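# Set the toppled can upright on the belt

## Task

Turn the can that has fallen over so it stands upright on one of its flat ends on the belt, next to the other cans, while every other can stays standing roughly in its present spot; when finished, no part of the robot may be in contact with any can.

## Robot and tools

Robot: two arms, left_arm and right_arm, each ending in a five-jointed-finger style hand with index, middle, ring and thumb (left_arm has a left hand, the mirror of the right). Base poses in the scene frame: left_arm (+0.001, +0.371, +0.009) m, quat_wxyz (+1.000, 0, 0, +0.014); right_arm (-0.041, -0.277, +0.052) m, quat_wxyz (+1.000, 0, 0, -0.010). A post stands on the floor behind the arms. Loose objects may occasionally get nudged by something else.

Frames: the scene frame has its origin at table-top height midway between the nominal bases, +z up, +x out over the table, left_arm toward +y. Hand poses, velocities, targets and wrist-camera poses are each in that arm's own base frame; fixed cameras and the table use the scene frame. Offsets run along the arm's base axes, and rotations turn about the Hand target's position. Each hand point sits just past the index/middle knuckles, off the palm side; its +z runs along the straight fingers toward the tips, +y out of the palm face, and +x across the palm away from the thumb on the right hand (toward the thumb on the left). A mast at the wrist can strike things.

Row layout (shared by execute_actions and move): one flat list of 48 numbers, each in [-1, 1], covering both arms even if only one moves. Order: left_arm dx, dy, dz, rx, ry, rz; then 16 left hand motor numbers; left current_limit, speed; then the same 24 for the right arm. The 16 motor numbers, per hand, are: index_mcp, index_abd, index_pip, index_dip, middle_mcp, middle_abd, middle_pip, middle_dip, ring_mcp, ring_abd, ring_pip, ring_dip, thumb_cmc, thumb_axl, thumb_mcp, thumb_ipl. The six pose numbers are an offset, not a pose: a displacement from that arm's Hand target as it stood when the action or move began, in its base axes; 1.0 equals 0.6 m or 180 degrees, and rx, ry, rz form one rotation vector. All zeros means ask nothing new of that arm. Hand numbers are absolute goal angles scaled between each hinge's two stops (a 0 is a real goal, not 'keep'); to hold a hand as is, resend its hand_goal, hand_current_limit and hand_speed. Straight values: _mcp -0.75, _abd 0.00, _pip -0.58, _dip -0.70, thumb_cmc -0.71, thumb_axl -0.68, thumb_mcp -0.23, thumb_ipl -0.17; toward +1 the fingers curl toward the palm. current_limit maps -1..+1 to 0..550 mA (min 11 mA); speed sets set-point rate as (speed+1)/2 of 8.5 rad/s. Start values: +0.4 and -0.6. Both persist until rewritten.

execute_actions: actions is a list of actions; each action is up to 15 rows at 1/30 s per row (a short action repeats its last row to 15). Every row in an action counts from the action's starting Hand target, not the previous row; a new action starts from the new Hand target, so the same offset moves again. cameras picks images (empty actions list with no cameras gives all).

move: target is one row or up to 15 rows; each arm travels in a straight line from its Hand target toward those offsets (all counted from the same starting Hand targets). speed is top path speed in m/s, 0.002 to 4.3, default 0.25 (turns at twice that in rad/s), one value or one per target. blend (m) rounds corners in a list; 0 stops at each. Paths don't avoid obstacles, are capped at 10 s, and can overshoot or lag when fast. blocking=false returns after about 0.5 s while it runs. The extra 'move:' line reports the ending (done, off_target, moving, held, fault) and limits (paced = clipped pose, held = steps withheld).

wait: seconds 0 to 3600, sends nothing new. stop: brakes a running move. zoom_image: camera (cam_high, cam_low, cam_left_wrist, cam_right_wrist) and region [x0, y0, x1, y1] pixels, at most 504 square, of that camera's latest image. finished_scene: ends the scene irreversibly; scene may be omitted or 1.

Results: end_effector_position (m) and end_effector_quat_wxyz per arm in base frame; Hand target is the last commanded pose after clipping (orientation is clipped to within 40 degrees of measured), and the next offset counts from it. The hand can rest a few cm off target from friction or weight; the right elbow sags, so command higher if needed. Per motor: hand_goal, hand_measured, hand_current_ma (positive pushes toward -1), hand_state (moving, goal, blocked, overload). Joint torques: positive toward larger joint position; numbers 3 and 4 wrap at ±28 N m. Joint velocities may read 'within noise'. Lines MOTOR HOT, HAND FAULT or OVER-TEMPERATURE FAULT signal trouble; after HAND FAULT, the remaining calls in that reply are skipped.

Cameras: cam_high and cam_low are fixed (scene frame), each wrist camera rides its arm; all 896x504.

Avoid: dropping or knocking cans (even a few mm), releasing moving objects, anything leaving the table, fast impacts or hard shoves, pressing the arms or hands into each other, and hands closing on the other hand. A motor at 495 mA or more for 5 s shuts down for 10 s; keep grip currents moderate. Holding loads or straining toward unreachable poses heats motors. Arm stops cost time; to end a press, command back past the hand point. Finish with both hands clear of every can.

Each tool is called after "Request:" as a command line: name --argument value for each argument, lists and objects as JSON in quotes; but a table of rows of numbers goes row by row, as --pt "numbers of a row", without its own name.

## Session

Request:
execute_actions --actions '[]'

Scene clock: 0.00 s.
left_arm: end_effector_position=(+0.4045, -0.3604, +0.3256) hand_goal=(-0.754, +0.000, -0.576, -0.696, -0.754, +0.000, -0.576, -0.696, -0.754, +0.000, -0.576, -0.696, -0.714, -0.678, -0.226, -0.168) hand_measured=(-0.7535, -0.0007, -0.5770, -0.6958, -0.7523, -0.0007, -0.5770, -0.6958, -0.7523, +0.0008, -0.5770, -0.6958, -0.7142, -0.6777, -0.2262, -0.1672) hand_current_ma=(-17, -1, -8, -2, -2, -2, +9, +4, +2, +7, +4, +1, +5, +9, -7, -7) hand_state=(goal, goal, goal, goal, goal, goal, goal, goal, goal, goal, goal, goal, goal, goal, goal, goal) hand_current_limit=0.40 hand_speed=-0.60 end_effector_quat_wxyz=(+0.629, +0.416, +0.506, +0.419) | right_arm: end_effector_position=(+0.2425, +0.1415, +0.3345) hand_goal=(-0.754, +0.000, -0.576, -0.696, -0.754, +0.000, -0.576, -0.696, -0.754, +0.000, -0.576, -0.696, -0.714, -0.678, -0.226, -0.168) hand_measured=(-0.7523, -0.0007, -0.5770, -0.6958, -0.7523, -0.0007, -0.5757, -0.6958, -0.7523, -0.0007, -0.5770, -0.6958, -0.7129, -0.6777, -0.2262, -0.1672) hand_current_ma=(+5, -15, +4, -4, -1, +4, +9, +5, -13, +11, -2, -2, +9, -3, +16, +4) hand_state=(goal, goal, goal, goal, goal, goal, goal, goal, goal, goal, goal, goal, goal, goal, goal, goal) hand_current_limit=0.40 hand_speed=-0.60 end_effector_quat_wxyz=(+0.361, +0.463, +0.775, +0.233)
Joint positions: left_arm=[-1.02 1.692 0.838 1.087 -0.907 -0.11] | right_arm=[1.144 0.489 0.683 -1.265 0.768 0.444]
Joint velocities: within noise
Joint torques (N m): no reading
Heat: left arm: hottest shoulder 33 °C; right arm: hottest waist 37 °C.
Hand target: left_arm +0.4055, -0.3621, +0.3375; +0.639, +0.404, +0.506, +0.416 | right_arm +0.2428, +0.1423, +0.3469; +0.359, +0.466, +0.771, +0.244

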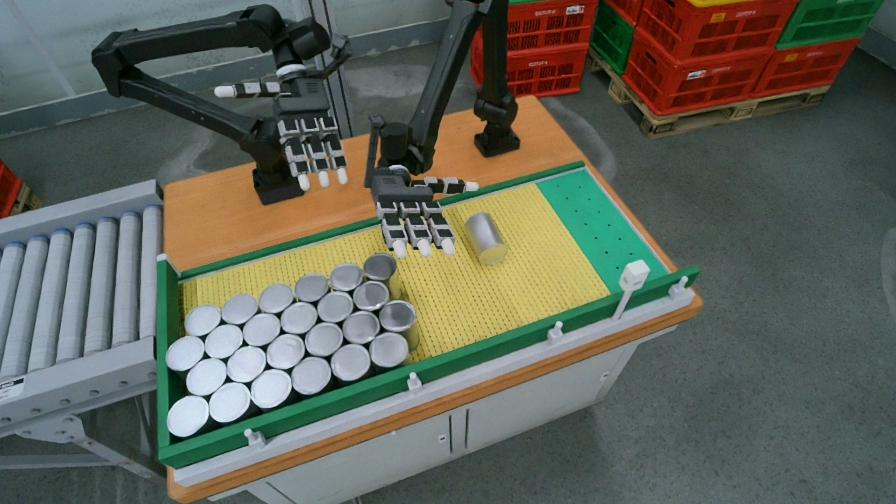

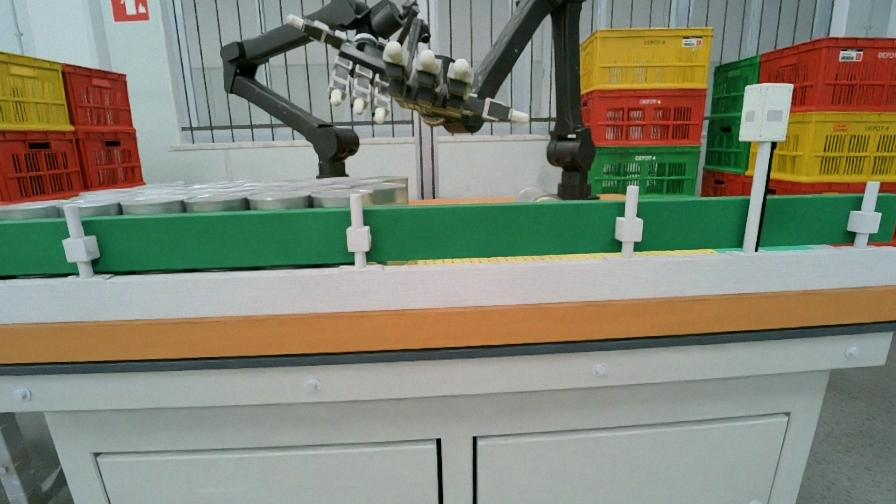

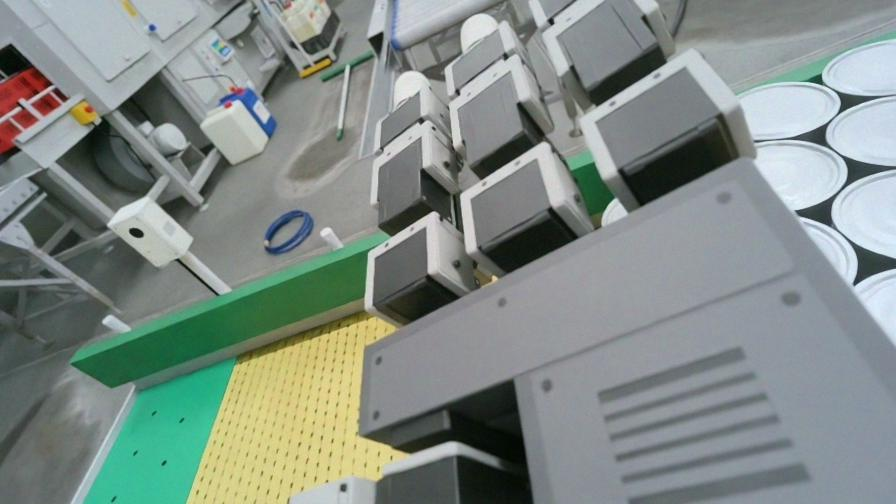

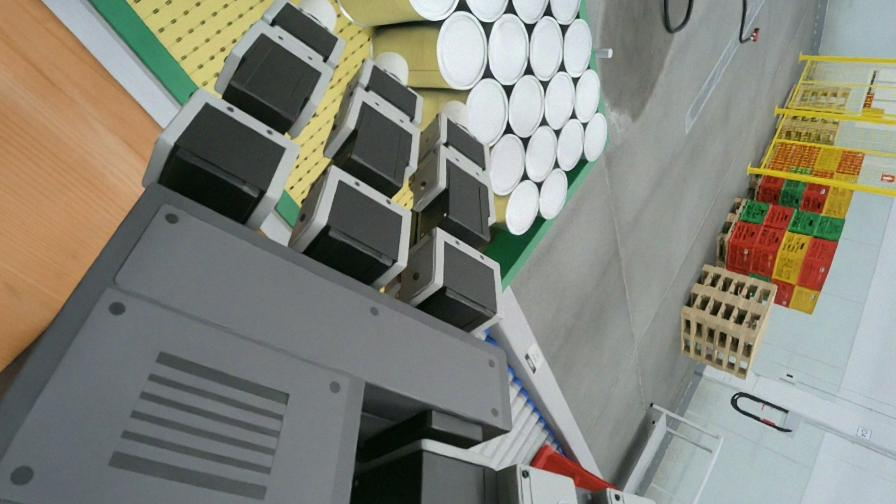

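Request:
zoom_image --camera "cam_high" --region '[360, 180, 584, 306]'

Request:
zoom_image --camera "cam_high" --region '[150, 220, 450, 480]'

Request:
zoom_image --camera "cam_low" --region '[330, 120, 630, 290]'

Scaled by 2.250 from the camera's image (finer frame: 1280x720).

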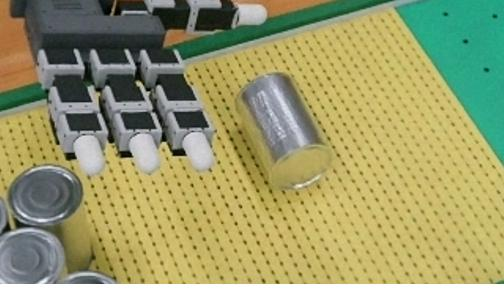

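Scaled by 1.680 from the camera's image (finer frame: 1280x720).

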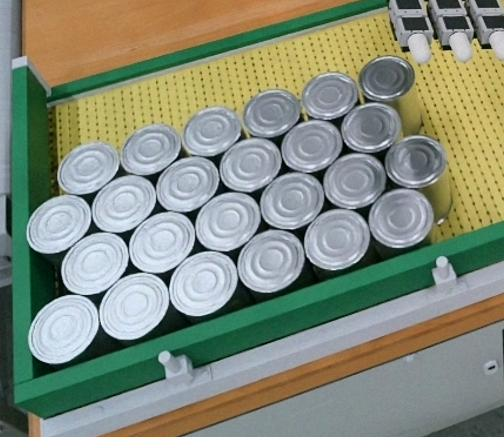

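Scaled by 1.680 from the camera's image (finer frame: 1280x720).

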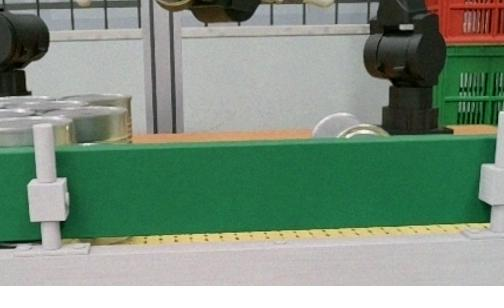

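Request:
zoom_image --camera "cam_high" --region '[350, 240, 450, 380]'

Request:
zoom_image --camera "cam_high" --region '[455, 195, 525, 275]'

Request:
zoom_image --camera "cam_low" --region '[480, 170, 620, 280]'

Scaled by 3.600 from the camera's image (finer frame: 1280x720).

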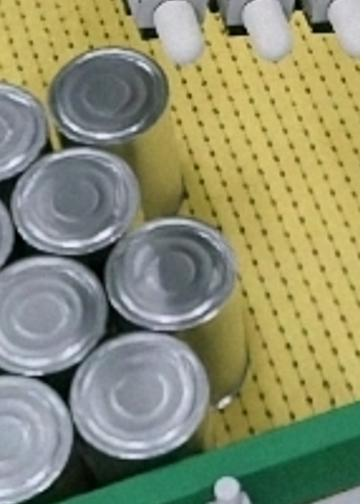

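Scaled by 6.300 from the camera's image (finer frame: 1280x720).

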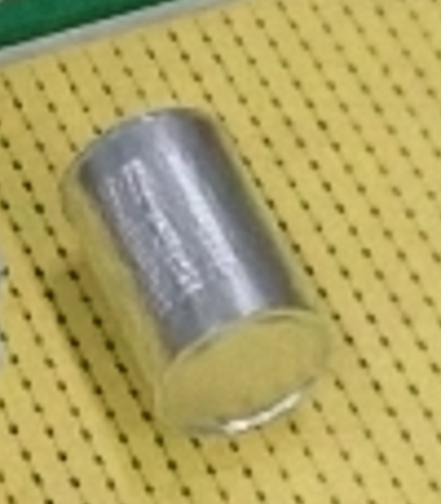

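Scaled by 3.600 from the camera's image (finer frame: 1280x720).

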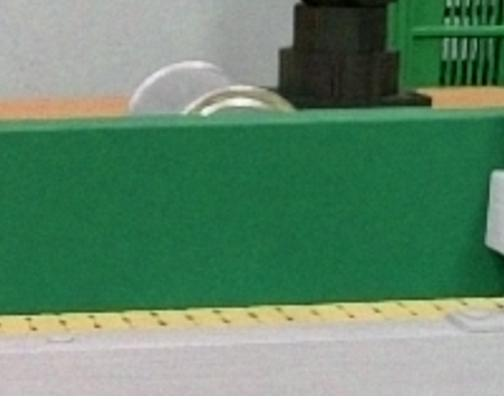

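Request:
move --target '[-0.0758,0.3035,0.1375,-0.1917,0.1702,-0.127,-0.205,0,-0.066,-0.188,-0.205,0,-0.066,-0.188,-0.342,0,-0.066,-0.188,0.571,-0.678,-0.393,-0.168,0.4,-0.4,0,0,0,0,0,0,-0.754,0,-0.576,-0.696,-0.754,0,-0.576,-0.696,-0.754,0,-0.576,-0.696,-0.714,-0.678,-0.226,-0.168,0.4,-0.6]' --cameras '["cam_high","cam_left_wrist"]'

Scene clock: 279.10 s.
left_arm: end_effector_position=(+0.3570, -0.1831, +0.3859) hand_goal=(-0.206, +0.000, -0.066, -0.188, -0.206, +0.000, -0.066, -0.188, -0.342, +0.000, -0.066, -0.188, +0.570, -0.678, -0.394, -0.168) hand_measured=(-0.2277, +0.0008, -0.0676, -0.1836, -0.2265, -0.0007, -0.0701, -0.1862, -0.3712, -0.0007, -0.0663, -0.1862, +0.5567, -0.6735, -0.3905, -0.1614) hand_current_ma=(-26, +0, -9, +8, -31, -5, +12, -3, -32, +11, +5, -5, -11, +12, -3, +5) hand_state=(blocked, goal, goal, goal, blocked, goal, goal, goal, blocked, goal, goal, goal, goal, goal, goal, goal) hand_current_limit=0.40 hand_speed=-0.40 end_effector_quat_wxyz=(+0.622, +0.403, +0.671, +0.007) | right_arm: end_effector_position=(+0.2425, +0.1415, +0.3345) hand_goal=(-0.754, +0.000, -0.576, -0.696, -0.754, +0.000, -0.576, -0.696, -0.754, +0.000, -0.576, -0.696, -0.714, -0.678, -0.226, -0.168) hand_measured=(-0.7655, -0.0007, -0.5770, -0.6958, -0.7667, -0.0007, -0.5757, -0.6971, -0.7679, +0.0008, -0.5757, -0.6971, -0.7305, -0.6777, -0.2232, -0.1681) hand_current_ma=(-11, +0, -9, -3, -2, -2, -1, +4, -30, -1, -6, +0, -11, -11, +16, +5) hand_state=(goal, goal, goal, goal, goal, goal, goal, goal, goal, goal, goal, goal, goal, goal, goal, goal) hand_current_limit=0.40 hand_speed=-0.60 end_effector_quat_wxyz=(+0.361, +0.463, +0.775, +0.233)
Joint positions: left_arm=[-0.796 0.715 0.683 -0.204 -0.26 -1.08] | right_arm=[1.144 0.489 0.683 -1.265 0.768 0.444]
Joint torques (N m): left_arm=[1.2 -1.67 13.98 1.5 -0.05 0.2] | right_arm=[-0.21 0.38 12.9 1.83 0.99 -0.04]
Heat: left arm: hottest elbow 36 °C; right arm: hottest elbow 39 °C.
Hand target: left_arm +0.3600, -0.1800, +0.4200; +0.642, +0.383, +0.664, +0.000 | right_arm +0.2428, +0.1423, +0.3469; +0.359, +0.466, +0.771, +0.244
Off the commanded pose: left_arm 0.034 m, 3 deg | right_arm 0.012 m, 2 deg.
move: off_target (left_arm)
cam_left_wrist: T_world_to_cam=[[-0.46503, -0.81344, 0.34937, -0.16385], [-0.83836, 0.27786, -0.46898, 0.48601], [0.28442, -0.51099, -0.81117, 0.2406]] pos_world=[0.26283, -0.14538, 0.48034]

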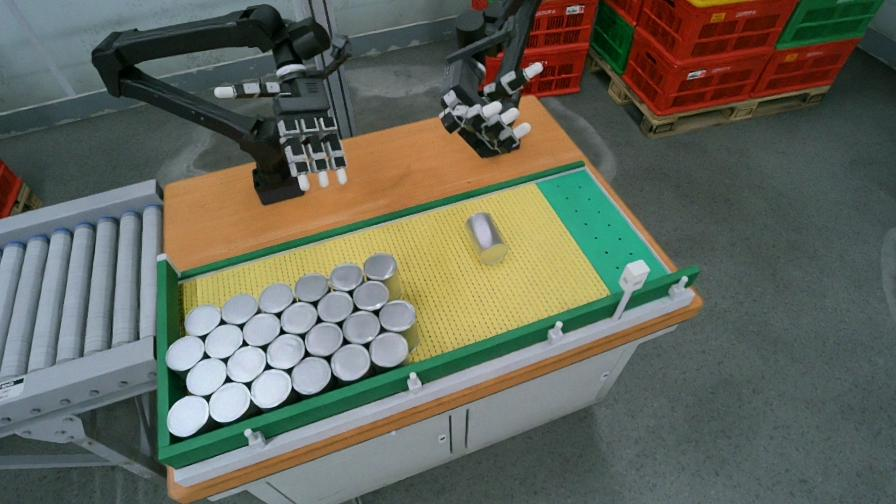

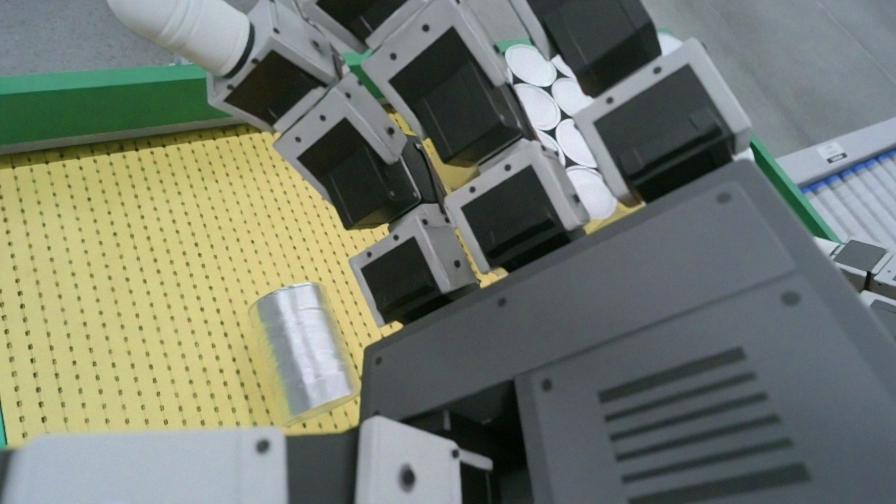

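Request:
move --pt "0.0167 -0.033 -0.033 -0.1651 0.3149 -0.0703 -0.205 0 -0.066 -0.188 -0.205 0 -0.066 -0.188 -0.342 0 -0.066 -0.188 0.571 -0.678 -0.393 -0.168 0.4 -0.4 0 0 0 0 0 0 -0.754 0 -0.576 -0.696 -0.754 0 -0.576 -0.696 -0.754 0 -0.576 -0.696 -0.714 -0.678 -0.226 -0.168 0.4 -0.6" --pt "-0.0083 -0.15 -0.267 -0.2298 0.5535 -0.0537 -0.205 0 -0.066 -0.188 -0.205 0 -0.066 -0.188 -0.342 0 -0.066 -0.188 0.571 -0.678 -0.393 -0.168 0.4 -0.4 0 0 0 0 0 0 -0.754 0 -0.576 -0.696 -0.754 0 -0.576 -0.696 -0.754 0 -0.576 -0.696 -0.714 -0.678 -0.226 -0.168 0.4 -0.6" --blend '[0.04,0]' --cameras '["cam_high","cam_low","cam_left_wrist"]'

Scene clock: 362.43 s.
left_arm: end_effector_position=(+0.3438, -0.2681, +0.2449) hand_goal=(-0.206, +0.000, -0.066, -0.188, -0.206, +0.000, -0.066, -0.188, -0.342, +0.000, -0.066, -0.188, +0.570, -0.678, -0.394, -0.168) hand_measured=(-0.2011, -0.0007, -0.0688, -0.1836, -0.2011, -0.0007, -0.0701, -0.1862, -0.3350, -0.0007, -0.0663, -0.1862, +0.5605, -0.6735, -0.3895, -0.1624) hand_current_ma=(-16, +8, -6, -1, -6, +4, +7, +0, +9, +6, +7, +3, -4, +4, -5, -2) hand_state=(goal, goal, goal, goal, goal, goal, goal, goal, goal, goal, goal, goal, goal, goal, goal, goal) hand_current_limit=0.40 hand_speed=-0.40 end_effector_quat_wxyz=(-0.016, +0.072, +0.844, -0.532) | right_arm: end_effector_position=(+0.2425, +0.1415, +0.3345) hand_goal=(-0.754, +0.000, -0.576, -0.696, -0.754, +0.000, -0.576, -0.696, -0.754, +0.000, -0.576, -0.696, -0.714, -0.678, -0.226, -0.168) hand_measured=(-0.7655, +0.0008, -0.5770, -0.6958, -0.7679, +0.0008, -0.5770, -0.6958, -0.7679, -0.0007, -0.5770, -0.6958, -0.7305, -0.6767, -0.2242, -0.1681) hand_current_ma=(-8, +3, -2, -3, -12, -1, -8, +14, -17, +18, -7, +1, -8, -4, +16, +6) hand_state=(goal, goal, goal, goal, goal, goal, goal, goal, goal, goal, goal, goal, goal, goal, goal, goal) hand_current_limit=0.40 hand_speed=-0.60 end_effector_quat_wxyz=(+0.361, +0.463, +0.775, +0.233)
Joint positions: left_arm=[-0.384 1.312 1.177 -0.933 1.052 -2.08] | right_arm=[1.144 0.489 0.683 -1.265 0.768 0.444]
Joint torques (N m): left_arm=[1.03 -7.53 11.18 1.28 0.95 -0.05] | right_arm=[-0.21 0.44 12.9 1.83 1 -0.04]
Heat: left arm: hottest elbow 52 °C; right arm: hottest elbow 39 °C.
Hand target: left_arm +0.3551, -0.2700, +0.2597; -0.001, +0.073, +0.840, -0.538 | right_arm +0.2428, +0.1423, +0.3469; +0.359, +0.466, +0.771, +0.244
Off the commanded pose: left_arm 0.019 m, 2 deg | right_arm 0.012 m, 2 deg.
move: off_target (left_arm)
cam_left_wrist: T_world_to_cam=[[0.71656, -0.30788, 0.62591, -0.52822], [-0.43069, 0.51055, 0.74421, 0.05759], [-0.54868, -0.80284, 0.23323, 0.03894]] pos_world=[0.42467, -0.16077, 0.27867]

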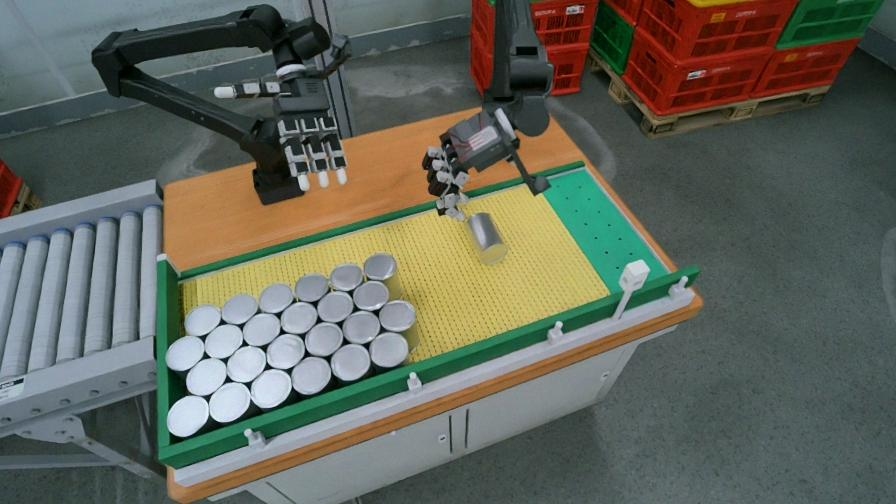

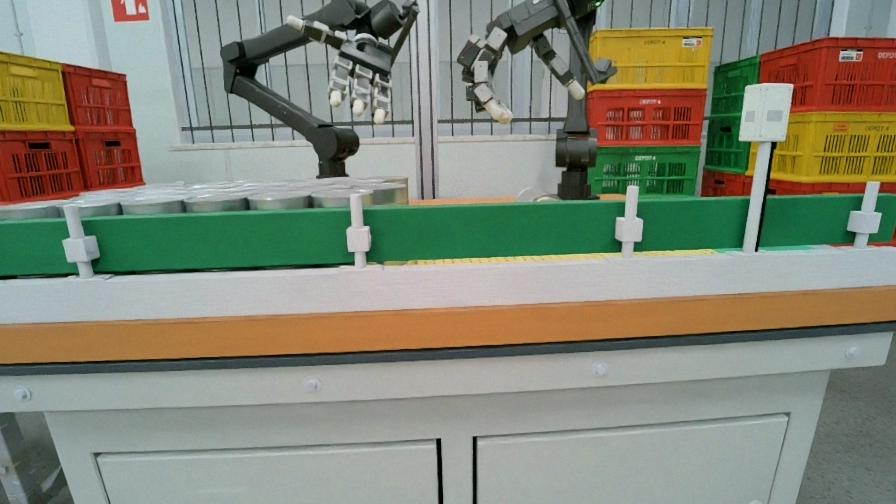

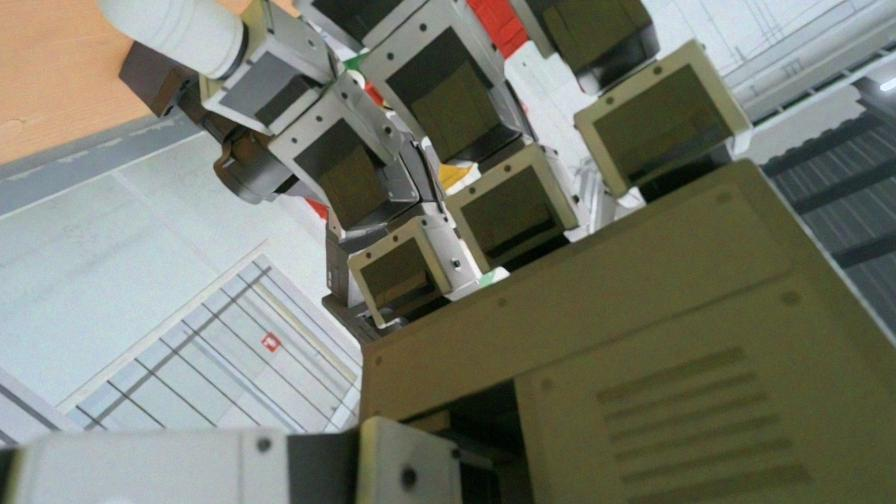

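Request:
zoom_image --camera "cam_high" --region '[400, 90, 580, 280]'

Request:
zoom_image --camera "cam_low" --region '[440, 0, 640, 200]'

Scaled by 2.653 from the camera's image (finer frame: 1280x720).

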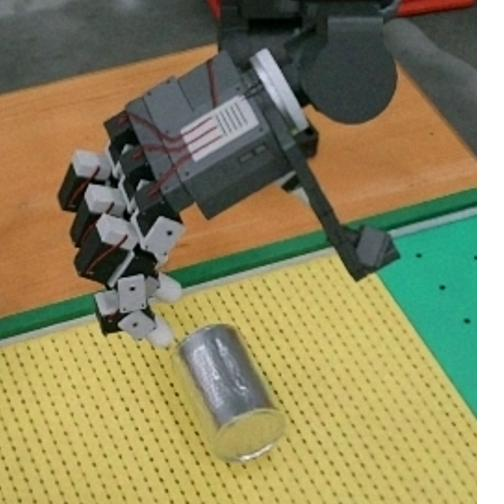

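Scaled by 2.520 from the camera's image (finer frame: 1280x720).

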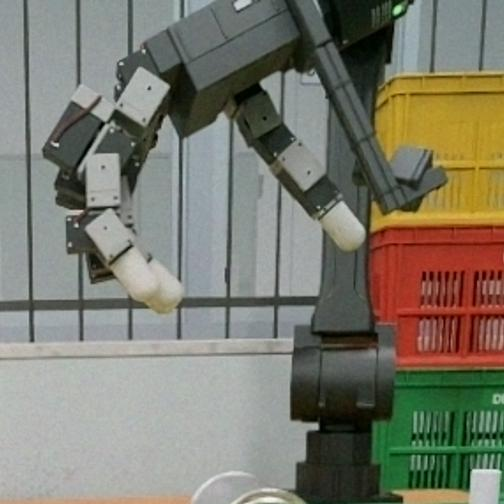

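Request:
move --target '[0.0173,-0.0088,-0.2078,0,0,0,-0.205,0,-0.066,-0.188,-0.205,0,-0.066,-0.188,-0.342,0,-0.066,-0.188,0.571,-0.678,-0.393,-0.168,0.4,-0.4,0,0,0,0,0,0,-0.754,0,-0.576,-0.696,-0.754,0,-0.576,-0.696,-0.754,0,-0.576,-0.696,-0.714,-0.678,-0.226,-0.168,0.4,-0.6]' --cameras '["cam_high","cam_low","cam_left_wrist"]' --speed 0.15

Request:
zoom_image --camera "cam_high" --region '[400, 140, 560, 280]'

Request:
zoom_image --camera "cam_low" --region '[450, 60, 630, 210]'

Scene clock: 409.20 s.
left_arm: end_effector_position=(+0.3612, -0.2755, +0.1350) hand_goal=(-0.206, +0.000, -0.066, -0.188, -0.206, +0.000, -0.066, -0.188, -0.342, +0.000, -0.066, -0.188, +0.570, -0.678, -0.394, -0.168) hand_measured=(-0.2011, -0.0007, -0.0676, -0.1823, -0.2011, -0.0007, -0.0701, -0.1862, -0.3350, +0.0008, -0.0663, -0.1862, +0.5605, -0.6735, -0.3905, -0.1624) hand_current_ma=(+2, +11, -6, -3, -4, -10, +4, +5, +14, -3, +5, +3, -11, +3, -2, +2) hand_state=(goal, goal, goal, goal, goal, goal, goal, goal, goal, goal, goal, goal, goal, goal, goal, goal) hand_current_limit=0.40 hand_speed=-0.40 end_effector_quat_wxyz=(-0.004, +0.078, +0.841, -0.536) | right_arm: end_effector_position=(+0.2425, +0.1415, +0.3345) hand_goal=(-0.754, +0.000, -0.576, -0.696, -0.754, +0.000, -0.576, -0.696, -0.754, +0.000, -0.576, -0.696, -0.714, -0.678, -0.226, -0.168) hand_measured=(-0.7643, -0.0007, -0.5770, -0.6958, -0.7679, +0.0008, -0.5770, -0.6958, -0.7679, +0.0008, -0.5757, -0.6958, -0.7318, -0.6767, -0.2232, -0.1681) hand_current_ma=(-4, -3, -1, -8, -13, +4, +9, +2, -18, +2, -9, +16, -10, -2, +9, +10) hand_state=(goal, goal, goal, goal, goal, goal, goal, goal, goal, goal, goal, goal, goal, goal, goal, goal) hand_current_limit=0.40 hand_speed=-0.60 end_effector_quat_wxyz=(+0.361, +0.463, +0.775, +0.233)
Joint positions: left_arm=[-0.384 1.431 0.988 -0.592 1.053 -2.085] | right_arm=[1.144 0.489 0.683 -1.265 0.768 0.444]
Joint torques (N m): left_arm=[0.79 -8.12 8.39 1.62 0.83 -0.03] | right_arm=[-0.21 0.44 12.89 1.83 1 -0.04]
Heat: left arm: hottest elbow 46 °C; right arm: hottest elbow 40 °C.
Hand target: left_arm +0.3655, -0.2753, +0.1352; -0.001, +0.073, +0.840, -0.538 | right_arm +0.2428, +0.1423, +0.3469; +0.359, +0.466, +0.771, +0.244
Off the commanded pose: left_arm 0.004 m, 1 deg | right_arm 0.012 m, 2 deg.
move: done
cam_left_wrist: T_world_to_cam=[[0.70116, -0.29885, 0.64735, -0.46903], [-0.4498, 0.51906, 0.72682, 0.16216], [-0.55322, -0.80079, 0.22952, 0.07091]] pos_world=[0.44104, -0.16755, 0.16949]

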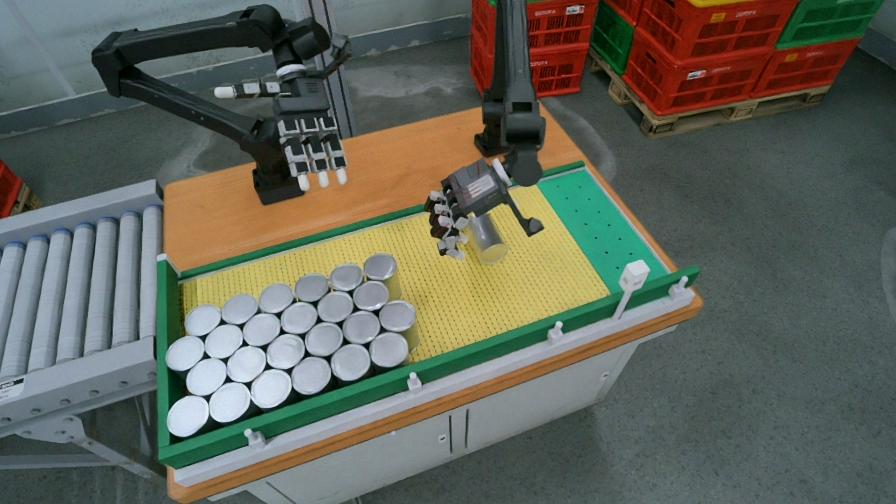

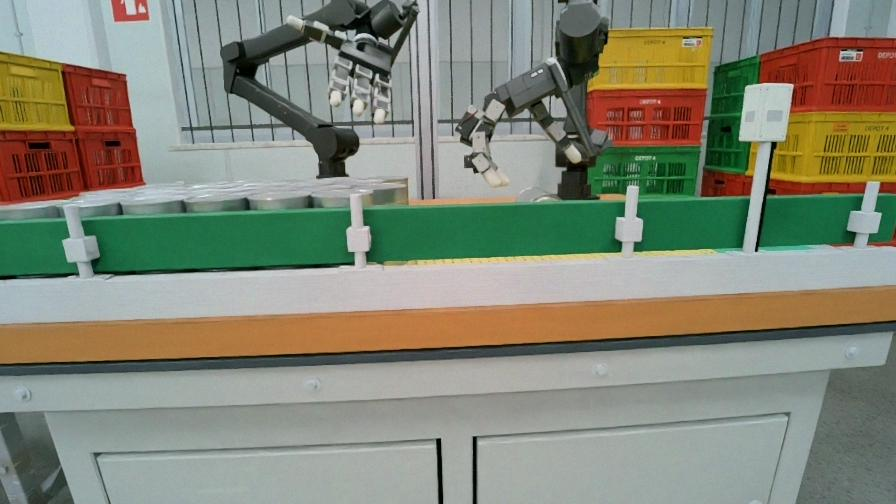

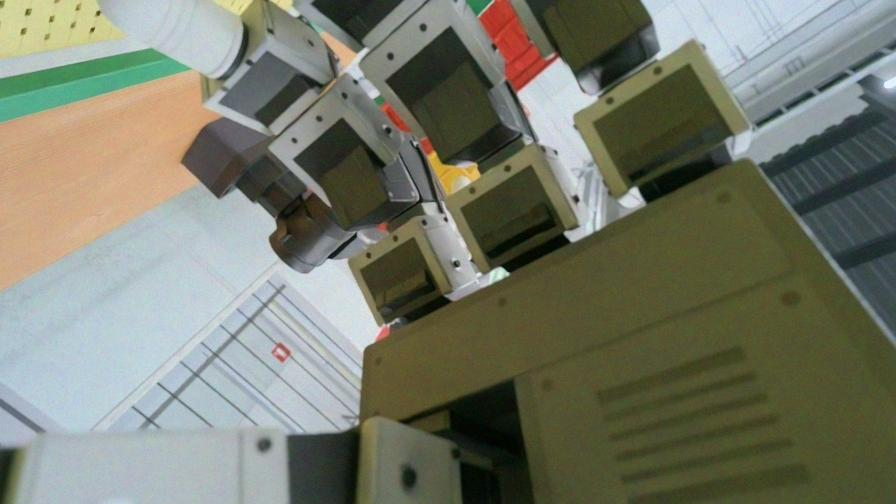

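Scaled by 3.150 from the camera's image (finer frame: 1280x720).

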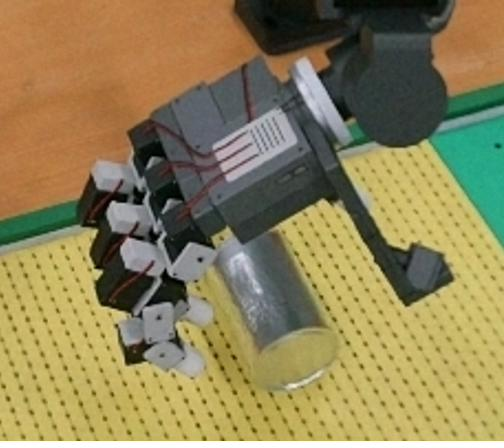

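Scaled by 2.800 from the camera's image (finer frame: 1280x720).

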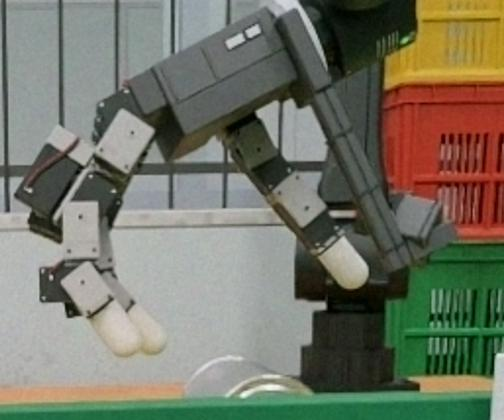

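Request:
zoom_image --camera "cam_low" --region '[490, 130, 600, 210]'

Scaled by 4.582 from the camera's image (finer frame: 1280x720).

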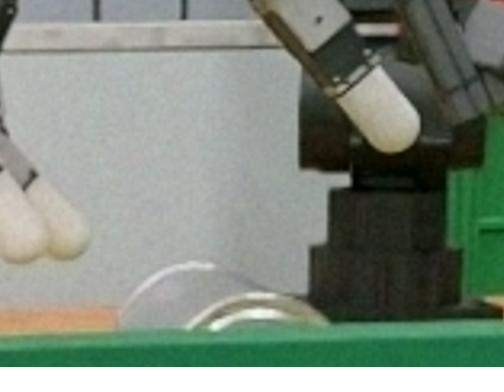

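Request:
move --target '[-0.004,0.0015,-0.072,0,0,0,-0.205,0,-0.066,-0.188,-0.205,0,-0.066,-0.188,-0.342,0,-0.066,-0.188,0.571,-0.678,-0.393,-0.168,0.4,-0.4,0,0,0,0,0,0,-0.754,0,-0.576,-0.696,-0.754,0,-0.576,-0.696,-0.754,0,-0.576,-0.696,-0.714,-0.678,-0.226,-0.168,0.4,-0.6]' --cameras '["cam_high","cam_low"]' --speed 0.1

Request:
zoom_image --camera "cam_high" --region '[400, 160, 560, 290]'

Request:
zoom_image --camera "cam_low" --region '[450, 90, 630, 210]'

Scene clock: 444.43 s.
left_arm: end_effector_position=(+0.3588, -0.2746, +0.0920) hand_goal=(-0.206, +0.000, -0.066, -0.188, -0.206, +0.000, -0.066, -0.188, -0.342, +0.000, -0.066, -0.188, +0.570, -0.678, -0.394, -0.168) hand_measured=(-0.1999, +0.0008, -0.0676, -0.1836, -0.2011, +0.0008, -0.0701, -0.1862, -0.3350, +0.0008, -0.0676, -0.1862, +0.5617, -0.6735, -0.3905, -0.1624) hand_current_ma=(-4, +2, -9, +1, +5, +5, +2, +9, -1, +3, +11, -2, -11, +7, -2, +3) hand_state=(goal, goal, goal, goal, goal, goal, goal, goal, goal, goal, goal, goal, goal, goal, goal, goal) hand_current_limit=0.40 hand_speed=-0.40 end_effector_quat_wxyz=(-0.004, +0.078, +0.841, -0.536) | right_arm: end_effector_position=(+0.2425, +0.1415, +0.3345) hand_goal=(-0.754, +0.000, -0.576, -0.696, -0.754, +0.000, -0.576, -0.696, -0.754, +0.000, -0.576, -0.696, -0.714, -0.678, -0.226, -0.168) hand_measured=(-0.7655, -0.0007, -0.5770, -0.6971, -0.7679, -0.0007, -0.5770, -0.6958, -0.7691, -0.0007, -0.5770, -0.6958, -0.7305, -0.6777, -0.2242, -0.1672) hand_current_ma=(-14, -4, -6, +2, -3, +4, -2, +11, -28, +12, -6, +6, -12, +10, +10, +1) hand_state=(goal, goal, goal, goal, goal, goal, goal, goal, goal, goal, goal, goal, goal, goal, goal, goal) hand_current_limit=0.40 hand_speed=-0.60 end_effector_quat_wxyz=(+0.361, +0.463, +0.775, +0.233)
Joint positions: left_arm=[-0.384 1.485 0.917 -0.466 1.053 -2.086] | right_arm=[1.144 0.489 0.683 -1.265 0.768 0.444]
Joint torques (N m): left_arm=[0.79 -8.29 7.97 1.61 0.82 -0.04] | right_arm=[-0.26 0.44 12.89 1.83 0.99 -0.04]
Heat: left arm: hottest elbow 41 °C; right arm: hottest elbow 40 °C.
Hand target: left_arm +0.3631, -0.2744, +0.0919; -0.001, +0.073, +0.840, -0.538 | right_arm +0.2428, +0.1423, +0.3469; +0.359, +0.466, +0.771, +0.244
Off the commanded pose: left_arm 0.004 m, 1 deg | right_arm 0.012 m, 2 deg.
move: done

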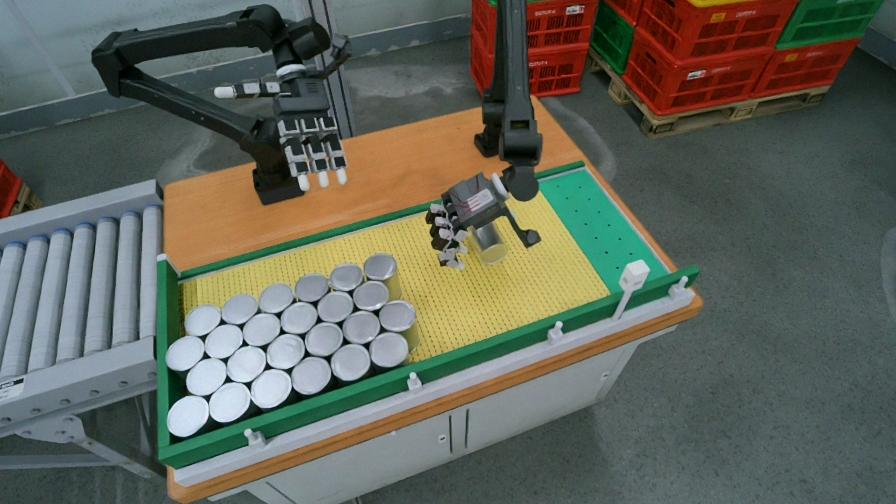

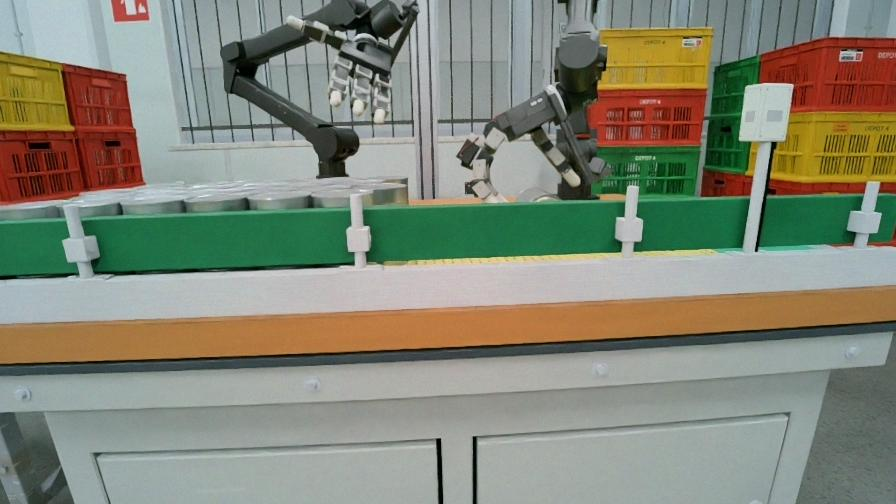

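Scaled by 3.150 from the camera's image (finer frame: 1280x720).

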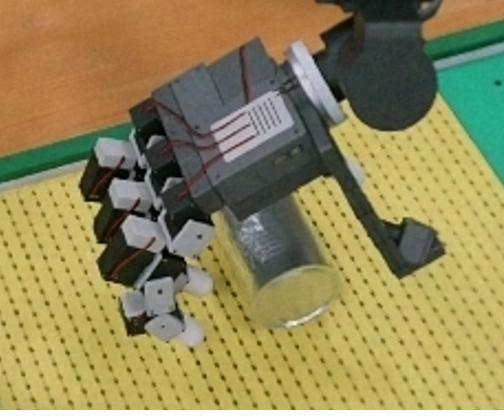

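Scaled by 2.800 from the camera's image (finer frame: 1280x720).

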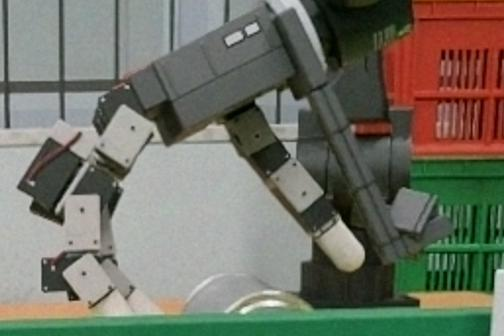

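Request:
move --target '[0,0,-0.0425,0,0,0,-0.205,0,-0.066,-0.188,-0.205,0,-0.066,-0.188,-0.342,0,-0.066,-0.188,0.571,-0.678,-0.393,-0.168,0.4,-0.4,0,0,0,0,0,0,-0.754,0,-0.576,-0.696,-0.754,0,-0.576,-0.696,-0.754,0,-0.576,-0.696,-0.714,-0.678,-0.226,-0.168,0.4,-0.6]' --cameras '["cam_high","cam_low"]' --speed 0.08

Request:
zoom_image --camera "cam_high" --region '[400, 160, 560, 290]'

Request:
zoom_image --camera "cam_low" --region '[450, 90, 630, 210]'

Scene clock: 451.30 s.
left_arm: end_effector_position=(+0.3589, -0.2746, +0.0668) hand_goal=(-0.206, +0.000, -0.066, -0.188, -0.206, +0.000, -0.066, -0.188, -0.342, +0.000, -0.066, -0.188, +0.570, -0.678, -0.394, -0.168) hand_measured=(-0.2011, +0.0008, -0.0676, -0.1836, -0.2011, -0.0007, -0.0701, -0.1862, -0.3350, +0.0008, -0.0676, -0.1874, +0.5617, -0.6735, -0.3895, -0.1614) hand_current_ma=(+2, +16, -3, +8, -3, +5, +16, -1, +16, +8, +10, +10, -7, +11, -6, +6) hand_state=(goal, goal, goal, goal, goal, goal, goal, goal, goal, goal, goal, goal, goal, goal, goal, goal) hand_current_limit=0.40 hand_speed=-0.40 end_effector_quat_wxyz=(-0.004, +0.078, +0.841, -0.536) | right_arm: end_effector_position=(+0.2425, +0.1415, +0.3345) hand_goal=(-0.754, +0.000, -0.576, -0.696, -0.754, +0.000, -0.576, -0.696, -0.754, +0.000, -0.576, -0.696, -0.714, -0.678, -0.226, -0.168) hand_measured=(-0.7643, +0.0008, -0.5770, -0.6958, -0.7679, +0.0008, -0.5770, -0.6958, -0.7679, +0.0008, -0.5757, -0.6958, -0.7318, -0.6767, -0.2242, -0.1672) hand_current_ma=(-12, -6, -10, -2, -15, -1, -5, +8, -26, +12, -7, +6, -12, -8, +20, +8) hand_state=(goal, goal, goal, goal, goal, goal, goal, goal, goal, goal, goal, goal, goal, goal, goal, goal) hand_current_limit=0.40 hand_speed=-0.60 end_effector_quat_wxyz=(+0.361, +0.463, +0.775, +0.233)
Joint positions: left_arm=[-0.384 1.528 0.884 -0.391 1.053 -2.086] | right_arm=[1.144 0.489 0.683 -1.265 0.768 0.444]
Joint torques (N m): left_arm=[0.91 -8.47 7.54 1.62 0.82 -0.04] | right_arm=[-0.26 0.44 12.9 1.84 0.99 -0.04]
Heat: left arm: hottest elbow 41 °C; right arm: hottest elbow 40 °C.
Hand target: left_arm +0.3631, -0.2744, +0.0665; -0.001, +0.073, +0.840, -0.538 | right_arm +0.2428, +0.1423, +0.3469; +0.359, +0.466, +0.771, +0.244
Off the commanded pose: left_arm 0.004 m, 1 deg | right_arm 0.012 m, 2 deg.
move: done

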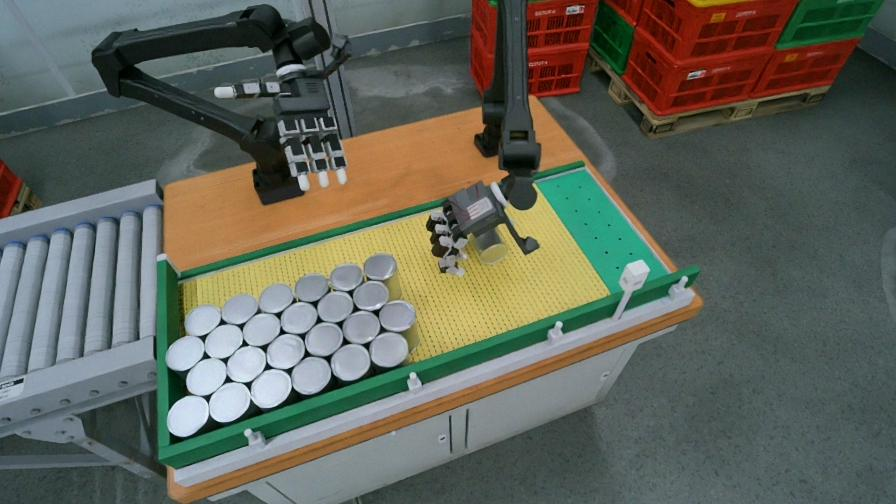

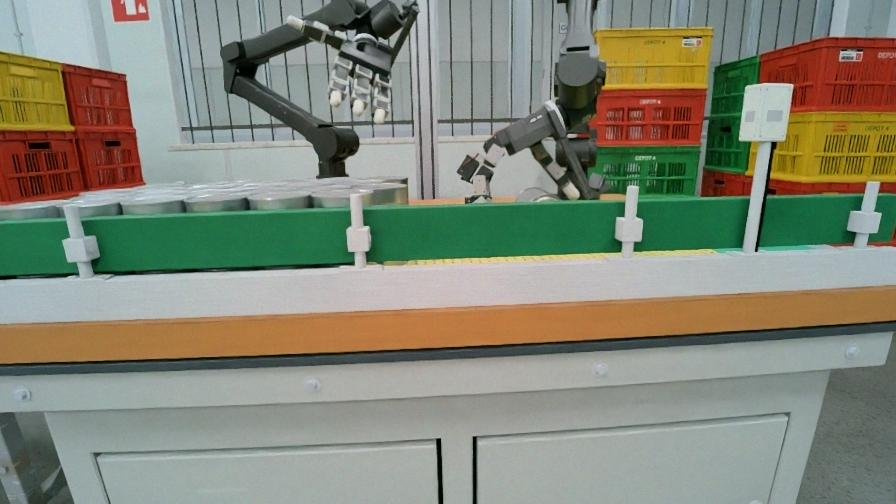

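Scaled by 3.150 from the camera's image (finer frame: 1280x720).

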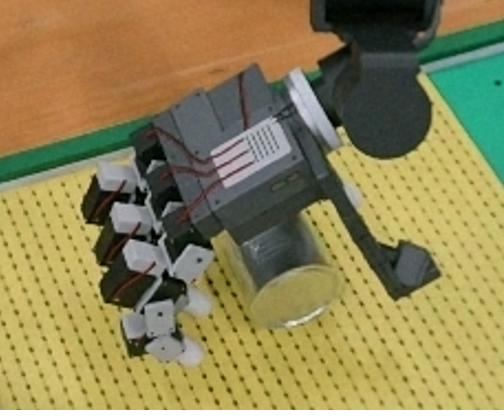

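Scaled by 2.800 from the camera's image (finer frame: 1280x720).

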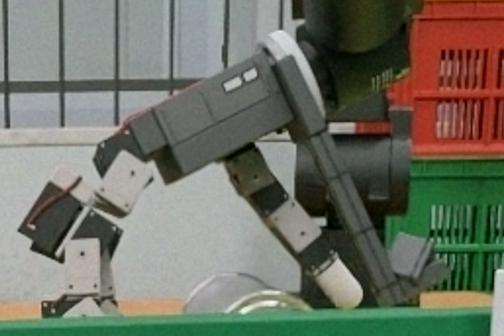

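Request:
move --target '[0,0,0,0,0,0,-0.068,0,-0.066,-0.188,-0.068,0,-0.066,-0.188,-0.342,0,-0.066,-0.188,0.571,-0.678,-0.225,-0.168,0.4,-0.9,0,0,0,0,0,0,-0.754,0,-0.576,-0.696,-0.754,0,-0.576,-0.696,-0.754,0,-0.576,-0.696,-0.714,-0.678,-0.226,-0.168,0.4,-0.6]' --cameras '["cam_high","cam_low"]' --speed 0.08

Request:
zoom_image --camera "cam_high" --region '[400, 160, 560, 290]'

Request:
zoom_image --camera "cam_low" --region '[450, 90, 630, 210]'

Scene clock: 463.00 s.
left_arm: end_effector_position=(+0.3589, -0.2746, +0.0668) hand_goal=(-0.068, +0.000, -0.066, -0.188, -0.068, +0.000, -0.066, -0.188, -0.342, +0.000, -0.066, -0.188, +0.570, -0.678, -0.226, -0.168) hand_measured=(-0.0661, -0.0007, -0.0676, -0.1836, -0.0673, -0.0007, -0.0701, -0.1862, -0.3350, +0.0008, -0.0663, -0.1862, +0.5617, -0.6735, -0.2272, -0.1653) hand_current_ma=(-11, +16, -8, +4, -13, -2, +1, +3, +4, +5, +11, +5, +1, +11, -2, -11) hand_state=(goal, goal, goal, goal, goal, goal, goal, goal, goal, goal, goal, goal, goal, goal, goal, goal) hand_current_limit=0.40 hand_speed=-0.90 end_effector_quat_wxyz=(-0.004, +0.078, +0.841, -0.536) | right_arm: end_effector_position=(+0.2425, +0.1415, +0.3345) hand_goal=(-0.754, +0.000, -0.576, -0.696, -0.754, +0.000, -0.576, -0.696, -0.754, +0.000, -0.576, -0.696, -0.714, -0.678, -0.226, -0.168) hand_measured=(-0.7655, -0.0007, -0.5770, -0.6958, -0.7667, +0.0008, -0.5770, -0.6971, -0.7679, +0.0008, -0.5770, -0.6971, -0.7305, -0.6777, -0.2252, -0.1681) hand_current_ma=(-11, -2, -6, -4, -5, -5, -1, +14, -27, +6, -10, -11, -12, -6, +3, +3) hand_state=(goal, goal, goal, goal, goal, goal, goal, goal, goal, goal, goal, goal, goal, goal, goal, goal) hand_current_limit=0.40 hand_speed=-0.60 end_effector_quat_wxyz=(+0.361, +0.463, +0.775, +0.233)
Joint positions: left_arm=[-0.384 1.528 0.884 -0.391 1.053 -2.086] | right_arm=[1.144 0.489 0.683 -1.265 0.768 0.444]
Joint torques (N m): left_arm=[0.79 -8.47 7.58 1.63 0.81 -0.04] | right_arm=[-0.26 0.44 12.89 1.81 0.99 -0.04]
Heat: left arm: hottest elbow 41 °C; right arm: hottest elbow 40 °C.
Hand target: left_arm +0.3631, -0.2744, +0.0665; -0.001, +0.073, +0.840, -0.538 | right_arm +0.2428, +0.1423, +0.3469; +0.359, +0.466, +0.771, +0.244
Off the commanded pose: left_arm 0.004 m, 1 deg | right_arm 0.012 m, 2 deg.
move: done

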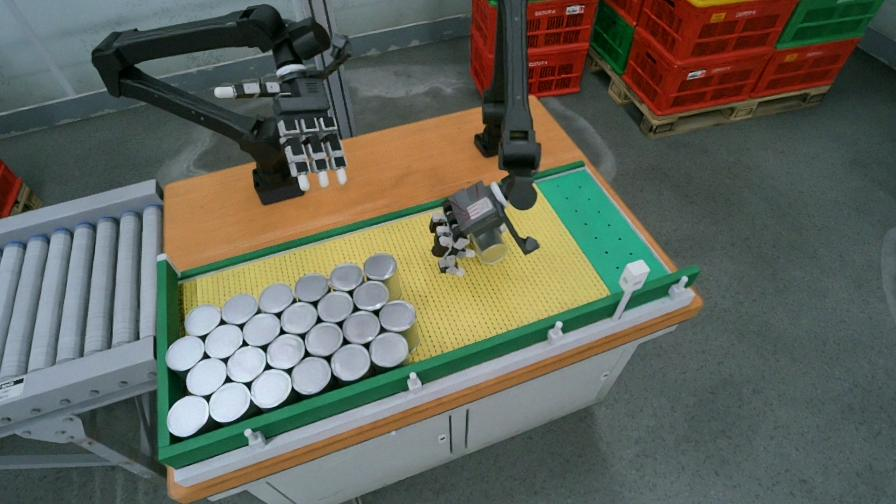

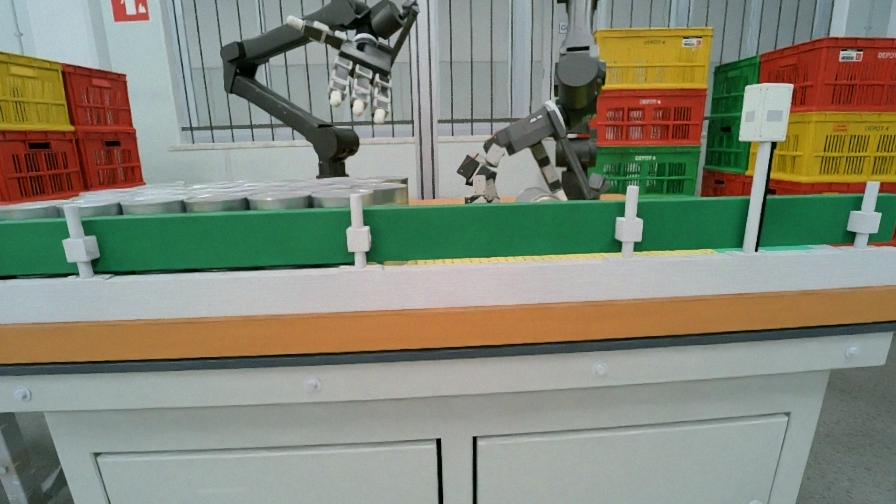

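Scaled by 3.150 from the camera's image (finer frame: 1280x720).

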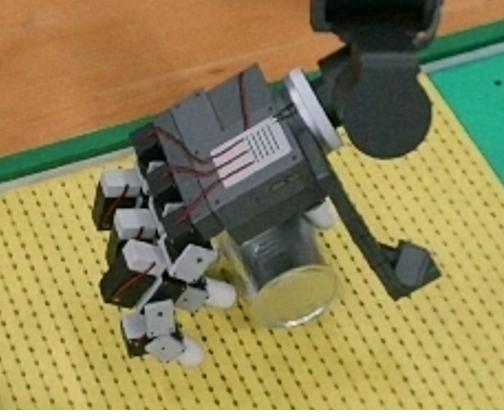

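Scaled by 2.800 from the camera's image (finer frame: 1280x720).

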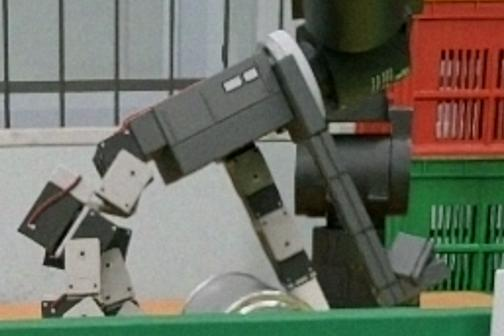

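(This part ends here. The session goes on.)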